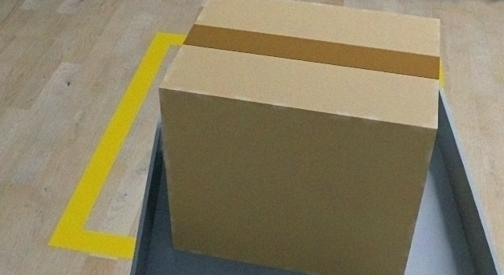

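Emit:
move(blocking=false, r2={"base": {"translate_m": 0.2757, "strafe_m": -0.0486}, "contact_limits": {"strafe_m": 0.4}}, cameras=[])

Emit:
wait(seconds=6, cameras=["r2_head_camera"])

Emit:
zoom_image(camera="r2_head_camera", region=[110, 380, 350, 500])

Emit:
zoom_image(camera="r2_head_camera", region=[80, 260, 320, 380])

Scene clock: 2699.17 s.
move: r2 moving
r1.base_odometry: x=-1.801 y=-0.968 heading=+1.201
r1.turned_by_wheels: +0.000
r1.turned_by_imu: +0.000
r1.base_tilt: forward=-1.6 right=+1.3
r1.lidar_m: 0.62 0.35 0.37 3.43 4.57 4.78 2.11 1.46 1.38 1.43 1.05 0.96
r1.base_status: not commanded
r1.joint_positions: lift_m=+0.720 arm_m=+0.000 wrist_yaw_rad=+1.220 wrist_pitch_rad=+0.002 wrist_roll_rad=+0.000 gripper_m=-0.024
r1.joint_status: not commanded
r1.measured_speeds: translate_m=+0.000 strafe_m=+0.000 rotate_rad=+0.000 lift_m=+0.000 arm_m=+0.000 wrist_yaw_rad=+0.000 wrist_pitch_rad=+0.000 wrist_roll_rad=+0.000
r1.motor_effort: lift_m=+24(24) arm_m=-4(4) wheel_0=+10(11) wheel_1=-1(2) wheel_2=+6(6)
r1.servo_current: wrist_yaw_rad=72(72) wrist_pitch_rad=46(46) wrist_roll_rad=52(72) gripper_m=78(78)
r1.contact_limits: strafe_m 0.5
r1.hand_pose: x=+0.3522 y=+0.2407 z=+0.8972 quat_wxyz=(+0.820, -0.001, +0.001, +0.573) (m; r1's base frame)
r1.wrist_depth_mm: - - 245 244 244 243 243 / - - 245 245 244 244 244 / - - 247 245 245 244 244 / - - 246 246 246 246 245 / - - 247 246 246 246 245 / - - 248 181 245 246 245 / - - 248 180 247 247 246
r2.base_odometry: x=-4.360 y=-1.010 heading=-2.731
r2.turned_by_wheels: +0.000
r2.turned_by_imu: +0.009
r2.base_tilt: forward=-0.7 right=+0.1
r2.lidar_m: 0.39 0.44 0.30 2.24 2.54 4.23 - 0.66 0.49 0.49 2.82 0.41
r2.base_status: translate_m moving; strafe_m moving
r2.joint_positions: lift_m=+0.686 arm_m=+0.000 wrist_yaw_rad=-0.003 wrist_pitch_rad=+0.003 wrist_roll_rad=+1.569 gripper_m=-0.022
r2.joint_status: not commanded
r2.measured_speeds: translate_m=+0.124 strafe_m=-0.028 rotate_rad=+0.020 lift_m=+0.000 arm_m=+0.000 wrist_yaw_rad=+0.000 wrist_pitch_rad=+0.000 wrist_roll_rad=+0.000
r2.motor_effort: lift_m=+17(17) arm_m=+4(4) wheel_0=+11(15) wheel_1=+3(13) wheel_2=-17(21)
r2.servo_current: wrist_yaw_rad=46(59) wrist_pitch_rad=39(46) wrist_roll_rad=46(52) gripper_m=72(111)
r2.contact_limits: strafe_m 0.4
r2.hand_pose: x=+0.4590 y=-0.0881 z=+0.8635 quat_wxyz=(+0.708, +0.706, +0.000, -0.002) (m; r2's base frame)
r2.wrist_depth_mm: - - - 161 220 1708 - / - - - 163 223 - - / - 433 427 165 225 - - / - 449 445 167 229 - - / - 477 469 170 231 - - / - - 186 172 181 - - / - - - 112 236 1661 504
pictures: none
No camera images: "cameras" was empty.

Scene clock: 2701.07 s.
earlier move: r2 done
r1.base_odometry: x=-1.801 y=-0.968 heading=+1.201
r1.turned_by_wheels: +0.000
r1.turned_by_imu: +0.000
r1.base_tilt: forward=-1.6 right=+1.2
r1.lidar_m: 0.64 0.38 0.37 3.43 4.57 4.75 2.05 1.47 1.38 1.43 1.06 0.97
r1.base_status: not commanded
r1.joint_positions: lift_m=+0.720 arm_m=+0.000 wrist_yaw_rad=+1.220 wrist_pitch_rad=+0.002 wrist_roll_rad=+0.000 gripper_m=-0.024
r1.joint_status: not commanded
r1.measured_speeds: translate_m=+0.000 strafe_m=+0.000 rotate_rad=+0.000 lift_m=+0.000 arm_m=+0.000 wrist_yaw_rad=+0.000 wrist_pitch_rad=+0.000 wrist_roll_rad=+0.000
r1.motor_effort: lift_m=+24(24) arm_m=-4(4) wheel_0=+11(11) wheel_1=-2(2) wheel_2=+6(6)
r1.servo_current: wrist_yaw_rad=39(72) wrist_pitch_rad=39(52) wrist_roll_rad=52(72) gripper_m=65(78)
r1.contact_limits: strafe_m 0.5
r1.hand_pose: x=+0.3522 y=+0.2407 z=+0.8972 quat_wxyz=(+0.820, -0.001, +0.001, +0.573) (m; r1's base frame)
r1.wrist_depth_mm: - - 245 244 244 244 243 / - - 245 245 244 244 243 / - - 246 246 245 243 244 / - - 247 246 245 245 244 / - - 247 246 246 246 245 / - - 247 181 246 246 246 / - - 248 180 248 247 246
r2.base_odometry: x=-4.601 y=-1.068 heading=-2.731
r2.turned_by_wheels: +0.000
r2.turned_by_imu: +0.002
r2.base_tilt: forward=-0.7 right=+0.1
r2.lidar_m: 0.37 0.41 2.22 0.29 0.34 4.27 - 0.63 0.54 2.30 2.83 0.42
r2.base_status: done
r2.joint_positions: lift_m=+0.686 arm_m=+0.000 wrist_yaw_rad=+0.002 wrist_pitch_rad=+0.003 wrist_roll_rad=+1.569 gripper_m=-0.022
r2.joint_status: not commanded
r2.measured_speeds: translate_m=+0.000 strafe_m=+0.000 rotate_rad=+0.000 lift_m=+0.000 arm_m=+0.000 wrist_yaw_rad=+0.000 wrist_pitch_rad=+0.000 wrist_roll_rad=+0.000
r2.motor_effort: lift_m=+17(17) arm_m=-4(4) wheel_0=+4(18) wheel_1=+3(13) wheel_2=+0(21)
r2.servo_current: wrist_yaw_rad=52(59) wrist_pitch_rad=39(52) wrist_roll_rad=33(59) gripper_m=72(111)
r2.contact_limits: strafe_m 0.4
r2.hand_pose: x=+0.4595 y=-0.0868 z=+0.8634 quat_wxyz=(+0.708, +0.706, +0.002, +0.000) (m; r2's base frame)
r2.wrist_depth_mm: - - - 168 229 1708 - / - - - 169 229 - - / - 436 430 170 230 - - / - 445 442 170 232 - - / - 466 466 172 234 - - / - - 187 173 182 - - / - - 500 112 236 1661 525
wait: 1.90 of 6 s (r2 has come to rest)
pictures: r2_head_camera
Images, in order (width x height): r2_head_camera 420x560.

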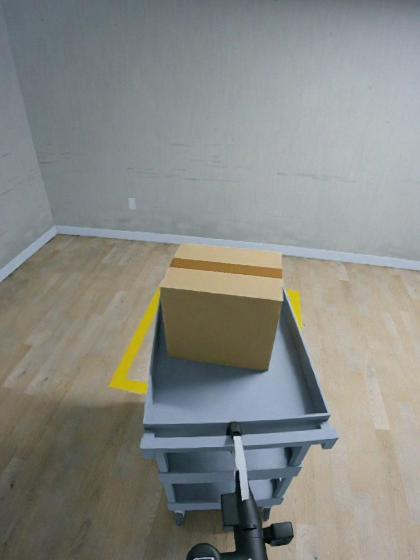

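Scaled by 2.100 from the camera's 420x560 image, which has a finer 1200x1600 frame.

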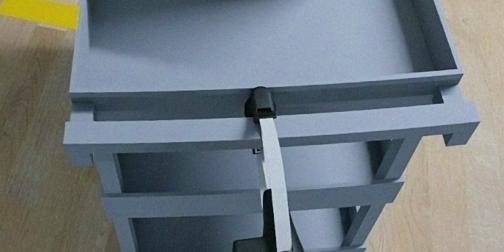

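Scaled by 2.100 from the camera's 420x560 image, which has a finer 1200x1600 frame.

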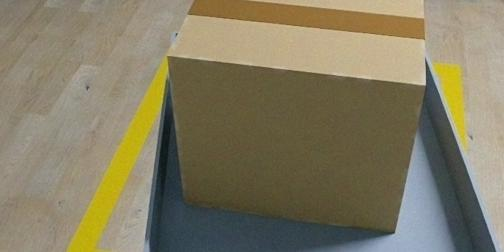

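Emit:
move(blocking=false, r2={"base": {"translate_m": 0.2187, "strafe_m": 0.0241}, "contact_limits": {"strafe_m": 0.4}}, cameras=[])

Emit:
wait(seconds=6, cameras=["r2_head_camera"])

Emit:
zoom_image(camera="r2_head_camera", region=[90, 380, 350, 500])

Emit:
zoom_image(camera="r2_head_camera", region=[80, 280, 320, 440])

Scene clock: 2753.37 s.
move: r2 moving
r1.base_odometry: x=-1.801 y=-0.968 heading=+1.201
r1.turned_by_wheels: +0.000
r1.turned_by_imu: +0.000
r1.base_tilt: forward=-1.6 right=+1.2
r1.lidar_m: 0.63 0.36 0.35 3.40 4.54 4.77 2.08 1.48 1.40 1.42 1.06 0.99
r1.base_status: not commanded
r1.joint_positions: lift_m=+0.720 arm_m=+0.000 wrist_yaw_rad=+1.220 wrist_pitch_rad=+0.002 wrist_roll_rad=+0.000 gripper_m=-0.024
r1.joint_status: not commanded
r1.measured_speeds: translate_m=+0.000 strafe_m=+0.000 rotate_rad=+0.000 lift_m=+0.000 arm_m=+0.000 wrist_yaw_rad=+0.000 wrist_pitch_rad=+0.000 wrist_roll_rad=+0.000
r1.motor_effort: lift_m=+24(24) arm_m=-4(4) wheel_0=+10(11) wheel_1=-2(2) wheel_2=+6(6)
r1.servo_current: wrist_yaw_rad=65(65) wrist_pitch_rad=39(46) wrist_roll_rad=72(72) gripper_m=65(78)
r1.contact_limits: strafe_m 0.5
r1.hand_pose: x=+0.3522 y=+0.2407 z=+0.8972 quat_wxyz=(+0.820, -0.001, +0.001, +0.573) (m; r1's base frame)
r1.wrist_depth_mm: - - 244 244 244 243 243 / - - 245 245 245 244 244 / - - 246 245 245 245 245 / - - 247 245 245 245 244 / - - 246 246 246 245 245 / - - 247 181 246 245 245 / - - 248 180 247 246 246
r2.base_odometry: x=-4.628 y=-1.083 heading=-2.731
r2.turned_by_wheels: +0.000
r2.turned_by_imu: +0.000
r2.base_tilt: forward=-0.7 right=+0.1
r2.lidar_m: 0.38 0.39 2.21 0.29 0.32 4.23 - 0.64 0.56 2.47 2.85 0.42
r2.base_status: translate_m moving; strafe_m moving
r2.joint_positions: lift_m=+0.686 arm_m=+0.000 wrist_yaw_rad=+0.001 wrist_pitch_rad=+0.003 wrist_roll_rad=+1.569 gripper_m=-0.022
r2.joint_status: not commanded
r2.measured_speeds: translate_m=+0.120 strafe_m=+0.014 rotate_rad=-0.004 lift_m=+0.000 arm_m=+0.000 wrist_yaw_rad=-0.028 wrist_pitch_rad=+0.000 wrist_roll_rad=+0.000
r2.motor_effort: lift_m=+17(17) arm_m=+4(4) wheel_0=+14(15) wheel_1=+9(11) wheel_2=-15(17)
r2.servo_current: wrist_yaw_rad=39(59) wrist_pitch_rad=39(46) wrist_roll_rad=39(59) gripper_m=72(78)
r2.contact_limits: strafe_m 0.4
r2.hand_pose: x=+0.4593 y=-0.0873 z=+0.8634 quat_wxyz=(+0.708, +0.706, +0.001, -0.001) (m; r2's base frame)
r2.wrist_depth_mm: - - - 170 231 1756 - / - - - 171 231 1863 - / - - 436 171 232 - - / - 445 445 172 232 - - / - 469 462 172 233 - - / - - 187 172 181 - - / - - - 112 235 1661 535
pictures: none
No camera images: "cameras" was empty.

Scene clock: 2755.03 s.
earlier move: r2 done
r1.base_odometry: x=-1.801 y=-0.968 heading=+1.201
r1.turned_by_wheels: +0.000
r1.turned_by_imu: +0.000
r1.base_tilt: forward=-1.6 right=+1.3
r1.lidar_m: 0.66 0.36 0.38 3.46 4.55 4.77 2.09 1.47 1.39 1.42 1.06 0.98
r1.base_status: not commanded
r1.joint_positions: lift_m=+0.720 arm_m=+0.000 wrist_yaw_rad=+1.220 wrist_pitch_rad=+0.002 wrist_roll_rad=+0.000 gripper_m=-0.024
r1.joint_status: not commanded
r1.measured_speeds: translate_m=+0.000 strafe_m=+0.000 rotate_rad=+0.000 lift_m=+0.000 arm_m=+0.000 wrist_yaw_rad=+0.000 wrist_pitch_rad=+0.000 wrist_roll_rad=+0.000
r1.motor_effort: lift_m=+24(24) arm_m=-4(4) wheel_0=+10(11) wheel_1=-2(2) wheel_2=+6(6)
r1.servo_current: wrist_yaw_rad=46(78) wrist_pitch_rad=39(52) wrist_roll_rad=33(72) gripper_m=65(78)
r1.contact_limits: strafe_m 0.5
r1.hand_pose: x=+0.3522 y=+0.2407 z=+0.8972 quat_wxyz=(+0.820, -0.001, +0.001, +0.573) (m; r1's base frame)
r1.wrist_depth_mm: - - 245 244 244 243 243 / - - 245 245 245 244 243 / - - 246 245 245 244 245 / - - 247 246 245 245 244 / - - 247 247 246 245 246 / - - 246 181 246 246 246 / - - 248 180 247 246 246
r2.base_odometry: x=-4.792 y=-1.177 heading=-2.731
r2.turned_by_wheels: +0.000
r2.turned_by_imu: +0.000
r2.base_tilt: forward=-0.7 right=+0.1
r2.lidar_m: 0.37 0.40 2.16 0.57 0.35 6.29 - 0.70 0.66 2.54 2.90 0.42
r2.base_status: done
r2.joint_positions: lift_m=+0.686 arm_m=+0.000 wrist_yaw_rad=-0.005 wrist_pitch_rad=+0.003 wrist_roll_rad=+1.569 gripper_m=-0.022
r2.joint_status: not commanded
r2.measured_speeds: translate_m=+0.000 strafe_m=+0.000 rotate_rad=+0.000 lift_m=+0.000 arm_m=+0.000 wrist_yaw_rad=+0.000 wrist_pitch_rad=+0.000 wrist_roll_rad=+0.000
r2.motor_effort: lift_m=+17(17) arm_m=+4(4) wheel_0=+3(15) wheel_1=+3(11) wheel_2=-5(20)
r2.servo_current: wrist_yaw_rad=52(65) wrist_pitch_rad=46(46) wrist_roll_rad=46(59) gripper_m=72(78)
r2.contact_limits: strafe_m 0.4
r2.hand_pose: x=+0.4589 y=-0.0888 z=+0.8634 quat_wxyz=(+0.708, +0.706, -0.001, -0.003) (m; r2's base frame)
r2.wrist_depth_mm: - - - 169 229 1661 - / - - - 170 230 - - / - 436 433 171 232 - - / - 449 445 172 232 - - / - 469 462 172 233 - - / - - 187 173 182 - - / - - 504 112 236 1661 517
wait: 1.67 of 6 s (r2 has come to rest)
pictures: r2_head_camera
Images, in order (width x height): r2_head_camera 420x560.

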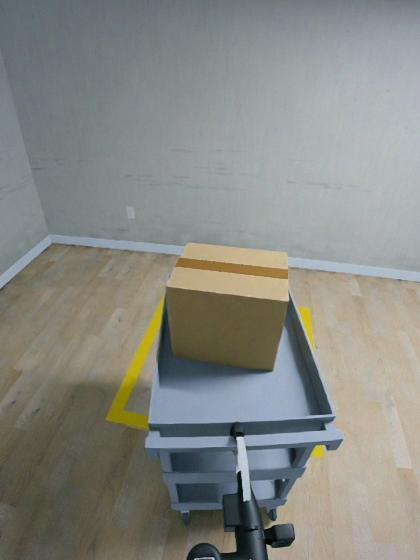

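Scaled by 1.938 from the camera's 420x560 image, which has a finer 1200x1600 frame.

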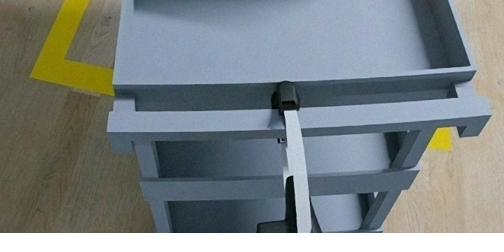

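Scaled by 2.100 from the camera's 420x560 image, which has a finer 1200x1600 frame.

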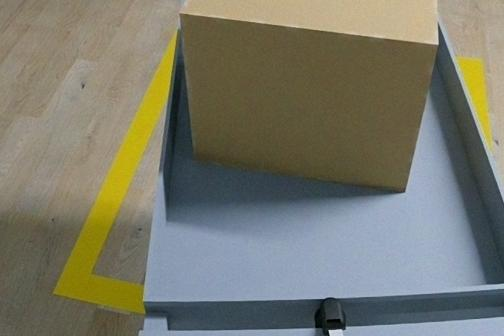

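Emit:
move(blocking=false, r2={"base": {"translate_m": 0.2985, "strafe_m": -0.033}, "contact_limits": {"strafe_m": 0.4}}, cameras=[])

Emit:
wait(seconds=6, cameras=["r2_head_camera"])

Emit:
zoom_image(camera="r2_head_camera", region=[90, 380, 350, 500])

Emit:
zoom_image(camera="r2_head_camera", region=[80, 300, 340, 540])

Scene clock: 2784.07 s.
move: r2 moving
r1.base_odometry: x=-1.801 y=-0.968 heading=+1.201
r1.turned_by_wheels: +0.000
r1.turned_by_imu: +0.000
r1.base_tilt: forward=-1.6 right=+1.3
r1.lidar_m: 0.63 0.37 0.37 3.41 4.57 4.76 2.12 1.46 1.38 1.42 1.04 0.99
r1.base_status: not commanded
r1.joint_positions: lift_m=+0.720 arm_m=+0.000 wrist_yaw_rad=+1.220 wrist_pitch_rad=+0.002 wrist_roll_rad=+0.000 gripper_m=-0.024
r1.joint_status: not commanded
r1.measured_speeds: translate_m=+0.000 strafe_m=+0.000 rotate_rad=+0.000 lift_m=+0.000 arm_m=+0.000 wrist_yaw_rad=+0.000 wrist_pitch_rad=+0.000 wrist_roll_rad=+0.000
r1.motor_effort: lift_m=+24(24) arm_m=-4(4) wheel_0=+10(11) wheel_1=-1(2) wheel_2=+6(6)
r1.servo_current: wrist_yaw_rad=46(65) wrist_pitch_rad=39(46) wrist_roll_rad=46(65) gripper_m=65(78)
r1.contact_limits: strafe_m 0.5
r1.hand_pose: x=+0.3522 y=+0.2407 z=+0.8972 quat_wxyz=(+0.820, -0.001, +0.001, +0.573) (m; r1's base frame)
r1.wrist_depth_mm: - - 245 245 244 244 243 / - - 246 244 244 244 244 / - - 246 246 245 244 244 / - - 246 246 246 245 245 / - - 246 246 246 245 245 / - - 248 181 247 245 246 / - - 249 180 247 247 246
r2.base_odometry: x=-4.822 y=-1.186 heading=-2.730
r2.turned_by_wheels: +0.000
r2.turned_by_imu: +0.001
r2.base_tilt: forward=-0.7 right=+0.1
r2.lidar_m: 0.36 0.43 2.14 0.65 0.36 0.48 - 0.72 0.69 2.54 2.94 0.41
r2.base_status: translate_m moving; strafe_m moving
r2.joint_positions: lift_m=+0.686 arm_m=+0.000 wrist_yaw_rad=-0.003 wrist_pitch_rad=+0.003 wrist_roll_rad=+1.569 gripper_m=-0.022
r2.joint_status: not commanded
r2.measured_speeds: translate_m=+0.120 strafe_m=-0.014 rotate_rad=+0.001 lift_m=+0.000 arm_m=+0.000 wrist_yaw_rad=+0.002 wrist_pitch_rad=+0.000 wrist_roll_rad=+0.000
r2.motor_effort: lift_m=+17(17) arm_m=+4(4) wheel_0=+9(15) wheel_1=+7(8) wheel_2=-15(19)
r2.servo_current: wrist_yaw_rad=46(52) wrist_pitch_rad=39(46) wrist_roll_rad=46(59) gripper_m=72(78)
r2.contact_limits: strafe_m 0.4
r2.hand_pose: x=+0.4590 y=-0.0883 z=+0.8634 quat_wxyz=(+0.708, +0.706, +0.000, -0.002) (m; r2's base frame)
r2.wrist_depth_mm: - - - 167 226 1708 - / - - - 168 229 1808 - / - 433 430 170 231 - - / - 449 442 170 231 - - / - 473 462 171 233 - - / - - 186 172 182 - - / - - - 112 236 1661 517
pictures: none
No camera images: "cameras" was empty.

Scene clock: 2786.03 s.
earlier move: r2 done
r1.base_odometry: x=-1.801 y=-0.968 heading=+1.201
r1.turned_by_wheels: +0.000
r1.turned_by_imu: +0.000
r1.base_tilt: forward=-1.6 right=+1.2
r1.lidar_m: 0.61 0.35 0.39 3.43 4.57 4.78 2.09 1.46 1.39 1.43 1.05 0.94
r1.base_status: not commanded
r1.joint_positions: lift_m=+0.720 arm_m=+0.000 wrist_yaw_rad=+1.220 wrist_pitch_rad=+0.002 wrist_roll_rad=+0.000 gripper_m=-0.024
r1.joint_status: not commanded
r1.measured_speeds: translate_m=+0.000 strafe_m=+0.000 rotate_rad=+0.000 lift_m=+0.000 arm_m=+0.000 wrist_yaw_rad=+0.000 wrist_pitch_rad=+0.000 wrist_roll_rad=+0.000
r1.motor_effort: lift_m=+24(24) arm_m=-4(4) wheel_0=+11(11) wheel_1=-2(2) wheel_2=+6(6)
r1.servo_current: wrist_yaw_rad=46(72) wrist_pitch_rad=46(46) wrist_roll_rad=46(65) gripper_m=65(78)
r1.contact_limits: strafe_m 0.5
r1.hand_pose: x=+0.3522 y=+0.2407 z=+0.8972 quat_wxyz=(+0.820, -0.001, +0.001, +0.573) (m; r1's base frame)
r1.wrist_depth_mm: - - 245 244 245 243 242 / - - 245 245 244 244 244 / - - 246 246 245 244 244 / - - 247 246 246 245 244 / - - 247 247 246 247 245 / - - 247 181 246 246 246 / - - 248 180 247 246 246
r2.base_odometry: x=-5.078 y=-1.266 heading=-2.730
r2.turned_by_wheels: +0.000
r2.turned_by_imu: +0.001
r2.base_tilt: forward=-0.7 right=+0.1
r2.lidar_m: 0.37 0.39 2.09 1.23 0.65 0.56 1.57 0.86 1.07 2.59 2.62 0.39
r2.base_status: done
r2.joint_positions: lift_m=+0.686 arm_m=+0.000 wrist_yaw_rad=+0.002 wrist_pitch_rad=+0.003 wrist_roll_rad=+1.569 gripper_m=-0.022
r2.joint_status: not commanded
r2.measured_speeds: translate_m=+0.000 strafe_m=+0.000 rotate_rad=+0.000 lift_m=+0.000 arm_m=+0.000 wrist_yaw_rad=+0.000 wrist_pitch_rad=+0.000 wrist_roll_rad=+0.000
r2.motor_effort: lift_m=+17(17) arm_m=+4(4) wheel_0=+3(16) wheel_1=+2(9) wheel_2=-2(19)
r2.servo_current: wrist_yaw_rad=59(65) wrist_pitch_rad=39(52) wrist_roll_rad=52(59) gripper_m=72(78)
r2.contact_limits: strafe_m 0.4
r2.hand_pose: x=+0.4594 y=-0.0870 z=+0.8634 quat_wxyz=(+0.708, +0.706, +0.002, +0.000) (m; r2's base frame)
r2.wrist_depth_mm: - - - 173 234 1756 1255 / - - - 173 233 1808 - / - 433 436 173 234 - - / - 445 445 173 233 - - / - 473 462 173 234 - - / - - 186 173 182 - - / - - - 112 235 1618 525
wait: 1.97 of 6 s (r2 has come to rest)
pictures: r2_head_camera
Images, in order (width x height): r2_head_camera 420x560.

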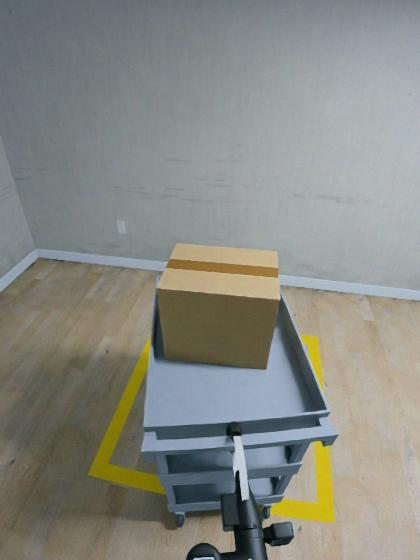

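Scaled by 1.938 from the camera's 420x560 image, which has a finer 1200x1600 frame.

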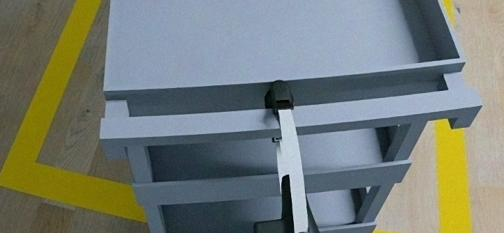

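Scaled by 1.938 from the camera's 420x560 image, which has a finer 1200x1600 frame.

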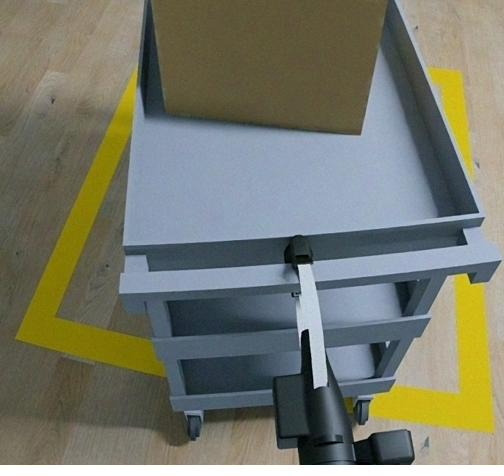

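Emit:
move(blocking=false, r2={"base": {"translate_m": 0.379, "strafe_m": -0.0265}, "contact_limits": {"strafe_m": 0.4}}, cameras=[])

Emit:
wait(seconds=6, cameras=["r2_head_camera"])

Emit:
zoom_image(camera="r2_head_camera", region=[60, 300, 360, 560])

Scene clock: 2839.40 s.
move: r2 moving
r1.base_odometry: x=-1.801 y=-0.968 heading=+1.201
r1.turned_by_wheels: +0.000
r1.turned_by_imu: +0.000
r1.base_tilt: forward=-1.6 right=+1.3
r1.lidar_m: 0.64 0.35 0.37 3.43 4.58 4.75 2.11 1.46 1.39 1.41 1.05 0.97
r1.base_status: not commanded
r1.joint_positions: lift_m=+0.720 arm_m=+0.000 wrist_yaw_rad=+1.220 wrist_pitch_rad=+0.002 wrist_roll_rad=+0.000 gripper_m=-0.024
r1.joint_status: not commanded
r1.measured_speeds: translate_m=+0.000 strafe_m=+0.000 rotate_rad=+0.000 lift_m=+0.000 arm_m=+0.000 wrist_yaw_rad=+0.000 wrist_pitch_rad=+0.000 wrist_roll_rad=+0.000
r1.motor_effort: lift_m=+24(24) arm_m=-4(4) wheel_0=+10(11) wheel_1=-1(2) wheel_2=+6(6)
r1.servo_current: wrist_yaw_rad=46(59) wrist_pitch_rad=39(46) wrist_roll_rad=59(65) gripper_m=72(72)
r1.contact_limits: strafe_m 0.5
r1.hand_pose: x=+0.3522 y=+0.2407 z=+0.8972 quat_wxyz=(+0.820, -0.001, +0.001, +0.573) (m; r1's base frame)
r1.wrist_depth_mm: - - 245 244 244 244 242 / - - 245 245 245 244 243 / - - 246 245 244 245 244 / - - 246 246 246 245 244 / - - 247 246 245 244 245 / - - 247 181 246 246 245 / - - 247 180 247 246 246
r2.base_odometry: x=-5.108 y=-1.277 heading=-2.730
r2.turned_by_wheels: +0.000
r2.turned_by_imu: +0.001
r2.base_tilt: forward=-0.7 right=+0.1
r2.lidar_m: 0.38 0.41 2.09 1.24 0.70 0.60 1.60 0.89 1.12 2.59 2.55 0.43
r2.base_status: translate_m moving; strafe_m moving
r2.joint_positions: lift_m=+0.686 arm_m=+0.000 wrist_yaw_rad=+0.002 wrist_pitch_rad=+0.003 wrist_roll_rad=+1.569 gripper_m=-0.022
r2.joint_status: not commanded
r2.measured_speeds: translate_m=+0.120 strafe_m=-0.007 rotate_rad=+0.000 lift_m=+0.000 arm_m=+0.000 wrist_yaw_rad=+0.000 wrist_pitch_rad=+0.000 wrist_roll_rad=+0.000
r2.motor_effort: lift_m=+17(17) arm_m=+4(4) wheel_0=+8(16) wheel_1=+8(9) wheel_2=-15(17)
r2.servo_current: wrist_yaw_rad=39(59) wrist_pitch_rad=39(46) wrist_roll_rad=52(59) gripper_m=72(72)
r2.contact_limits: strafe_m 0.4
r2.hand_pose: x=+0.4594 y=-0.0870 z=+0.8634 quat_wxyz=(+0.708, +0.706, +0.002, +0.000) (m; r2's base frame)
r2.wrist_depth_mm: - - - 174 235 1756 1255 / - - - 173 235 1863 - / - 433 433 173 234 - - / - 449 445 173 234 - - / - 469 455 172 234 - - / - - 186 172 182 - - / - - - 112 232 1661 535
pictures: none
No camera images: "cameras" was empty.

Scene clock: 2841.63 s.
earlier move: r2 done
r1.base_odometry: x=-1.801 y=-0.968 heading=+1.201
r1.turned_by_wheels: +0.000
r1.turned_by_imu: +0.000
r1.base_tilt: forward=-1.6 right=+1.2
r1.lidar_m: 0.64 0.36 0.38 3.41 4.57 4.78 2.12 1.45 1.35 1.44 1.03 0.99
r1.base_status: not commanded
r1.joint_positions: lift_m=+0.720 arm_m=+0.000 wrist_yaw_rad=+1.220 wrist_pitch_rad=+0.002 wrist_roll_rad=+0.000 gripper_m=-0.024
r1.joint_status: not commanded
r1.measured_speeds: translate_m=+0.000 strafe_m=+0.000 rotate_rad=+0.000 lift_m=+0.000 arm_m=+0.000 wrist_yaw_rad=+0.000 wrist_pitch_rad=+0.000 wrist_roll_rad=+0.000
r1.motor_effort: lift_m=+24(24) arm_m=-4(4) wheel_0=+10(11) wheel_1=-2(2) wheel_2=+6(6)
r1.servo_current: wrist_yaw_rad=52(72) wrist_pitch_rad=39(46) wrist_roll_rad=46(65) gripper_m=72(78)
r1.contact_limits: strafe_m 0.5
r1.hand_pose: x=+0.3522 y=+0.2407 z=+0.8972 quat_wxyz=(+0.820, -0.001, +0.001, +0.573) (m; r1's base frame)
r1.wrist_depth_mm: - - 245 244 244 244 243 / - - 246 245 244 244 243 / - - 245 246 245 245 243 / - - 246 245 246 246 244 / - - 247 246 246 245 245 / - - 247 181 247 246 246 / - - 248 180 247 246 246
r2.base_odometry: x=-5.436 y=-1.393 heading=-2.730
r2.turned_by_wheels: +0.000
r2.turned_by_imu: +0.000
r2.base_tilt: forward=-0.7 right=+0.1
r2.lidar_m: 0.35 0.39 2.05 2.01 1.12 0.91 1.61 1.19 1.80 2.64 2.19 0.39
r2.base_status: done
r2.joint_positions: lift_m=+0.686 arm_m=+0.000 wrist_yaw_rad=+0.001 wrist_pitch_rad=+0.003 wrist_roll_rad=+1.569 gripper_m=-0.022
r2.joint_status: not commanded
r2.measured_speeds: translate_m=+0.000 strafe_m=+0.000 rotate_rad=+0.000 lift_m=+0.000 arm_m=+0.000 wrist_yaw_rad=+0.000 wrist_pitch_rad=+0.000 wrist_roll_rad=+0.000
r2.motor_effort: lift_m=+17(17) arm_m=+4(4) wheel_0=+3(16) wheel_1=+4(9) wheel_2=-5(18)
r2.servo_current: wrist_yaw_rad=59(59) wrist_pitch_rad=39(52) wrist_roll_rad=52(65) gripper_m=72(78)
r2.contact_limits: strafe_m 0.4
r2.hand_pose: x=+0.4594 y=-0.0871 z=+0.8634 quat_wxyz=(+0.708, +0.706, +0.001, -0.001) (m; r2's base frame)
r2.wrist_depth_mm: - - - 185 247 1464 1255 / - - - 182 244 1576 - / - 439 439 179 242 - - / - 449 449 178 236 - - / - 459 459 175 236 - - / - 462 186 174 182 - - / - - 480 112 230 - -
wait: 2.23 of 6 s (r2 has come to rest)
pictures: r2_head_camera
Images, in order (width x height): r2_head_camera 420x560.

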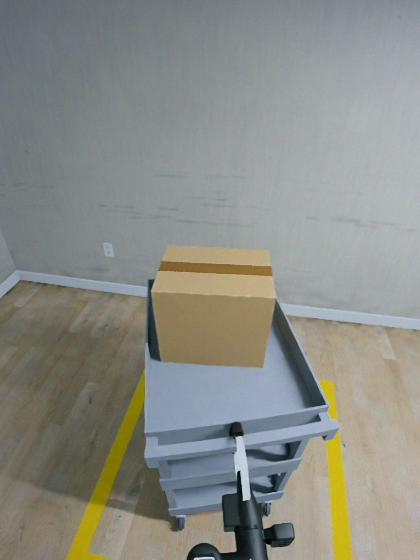

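Scaled by 1.680 from the camera's 420x560 image, which has a finer 1200x1600 frame.

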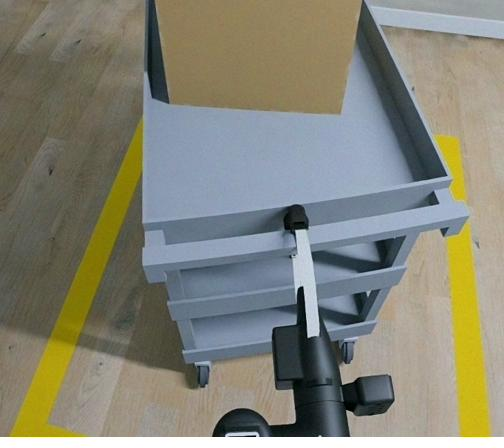

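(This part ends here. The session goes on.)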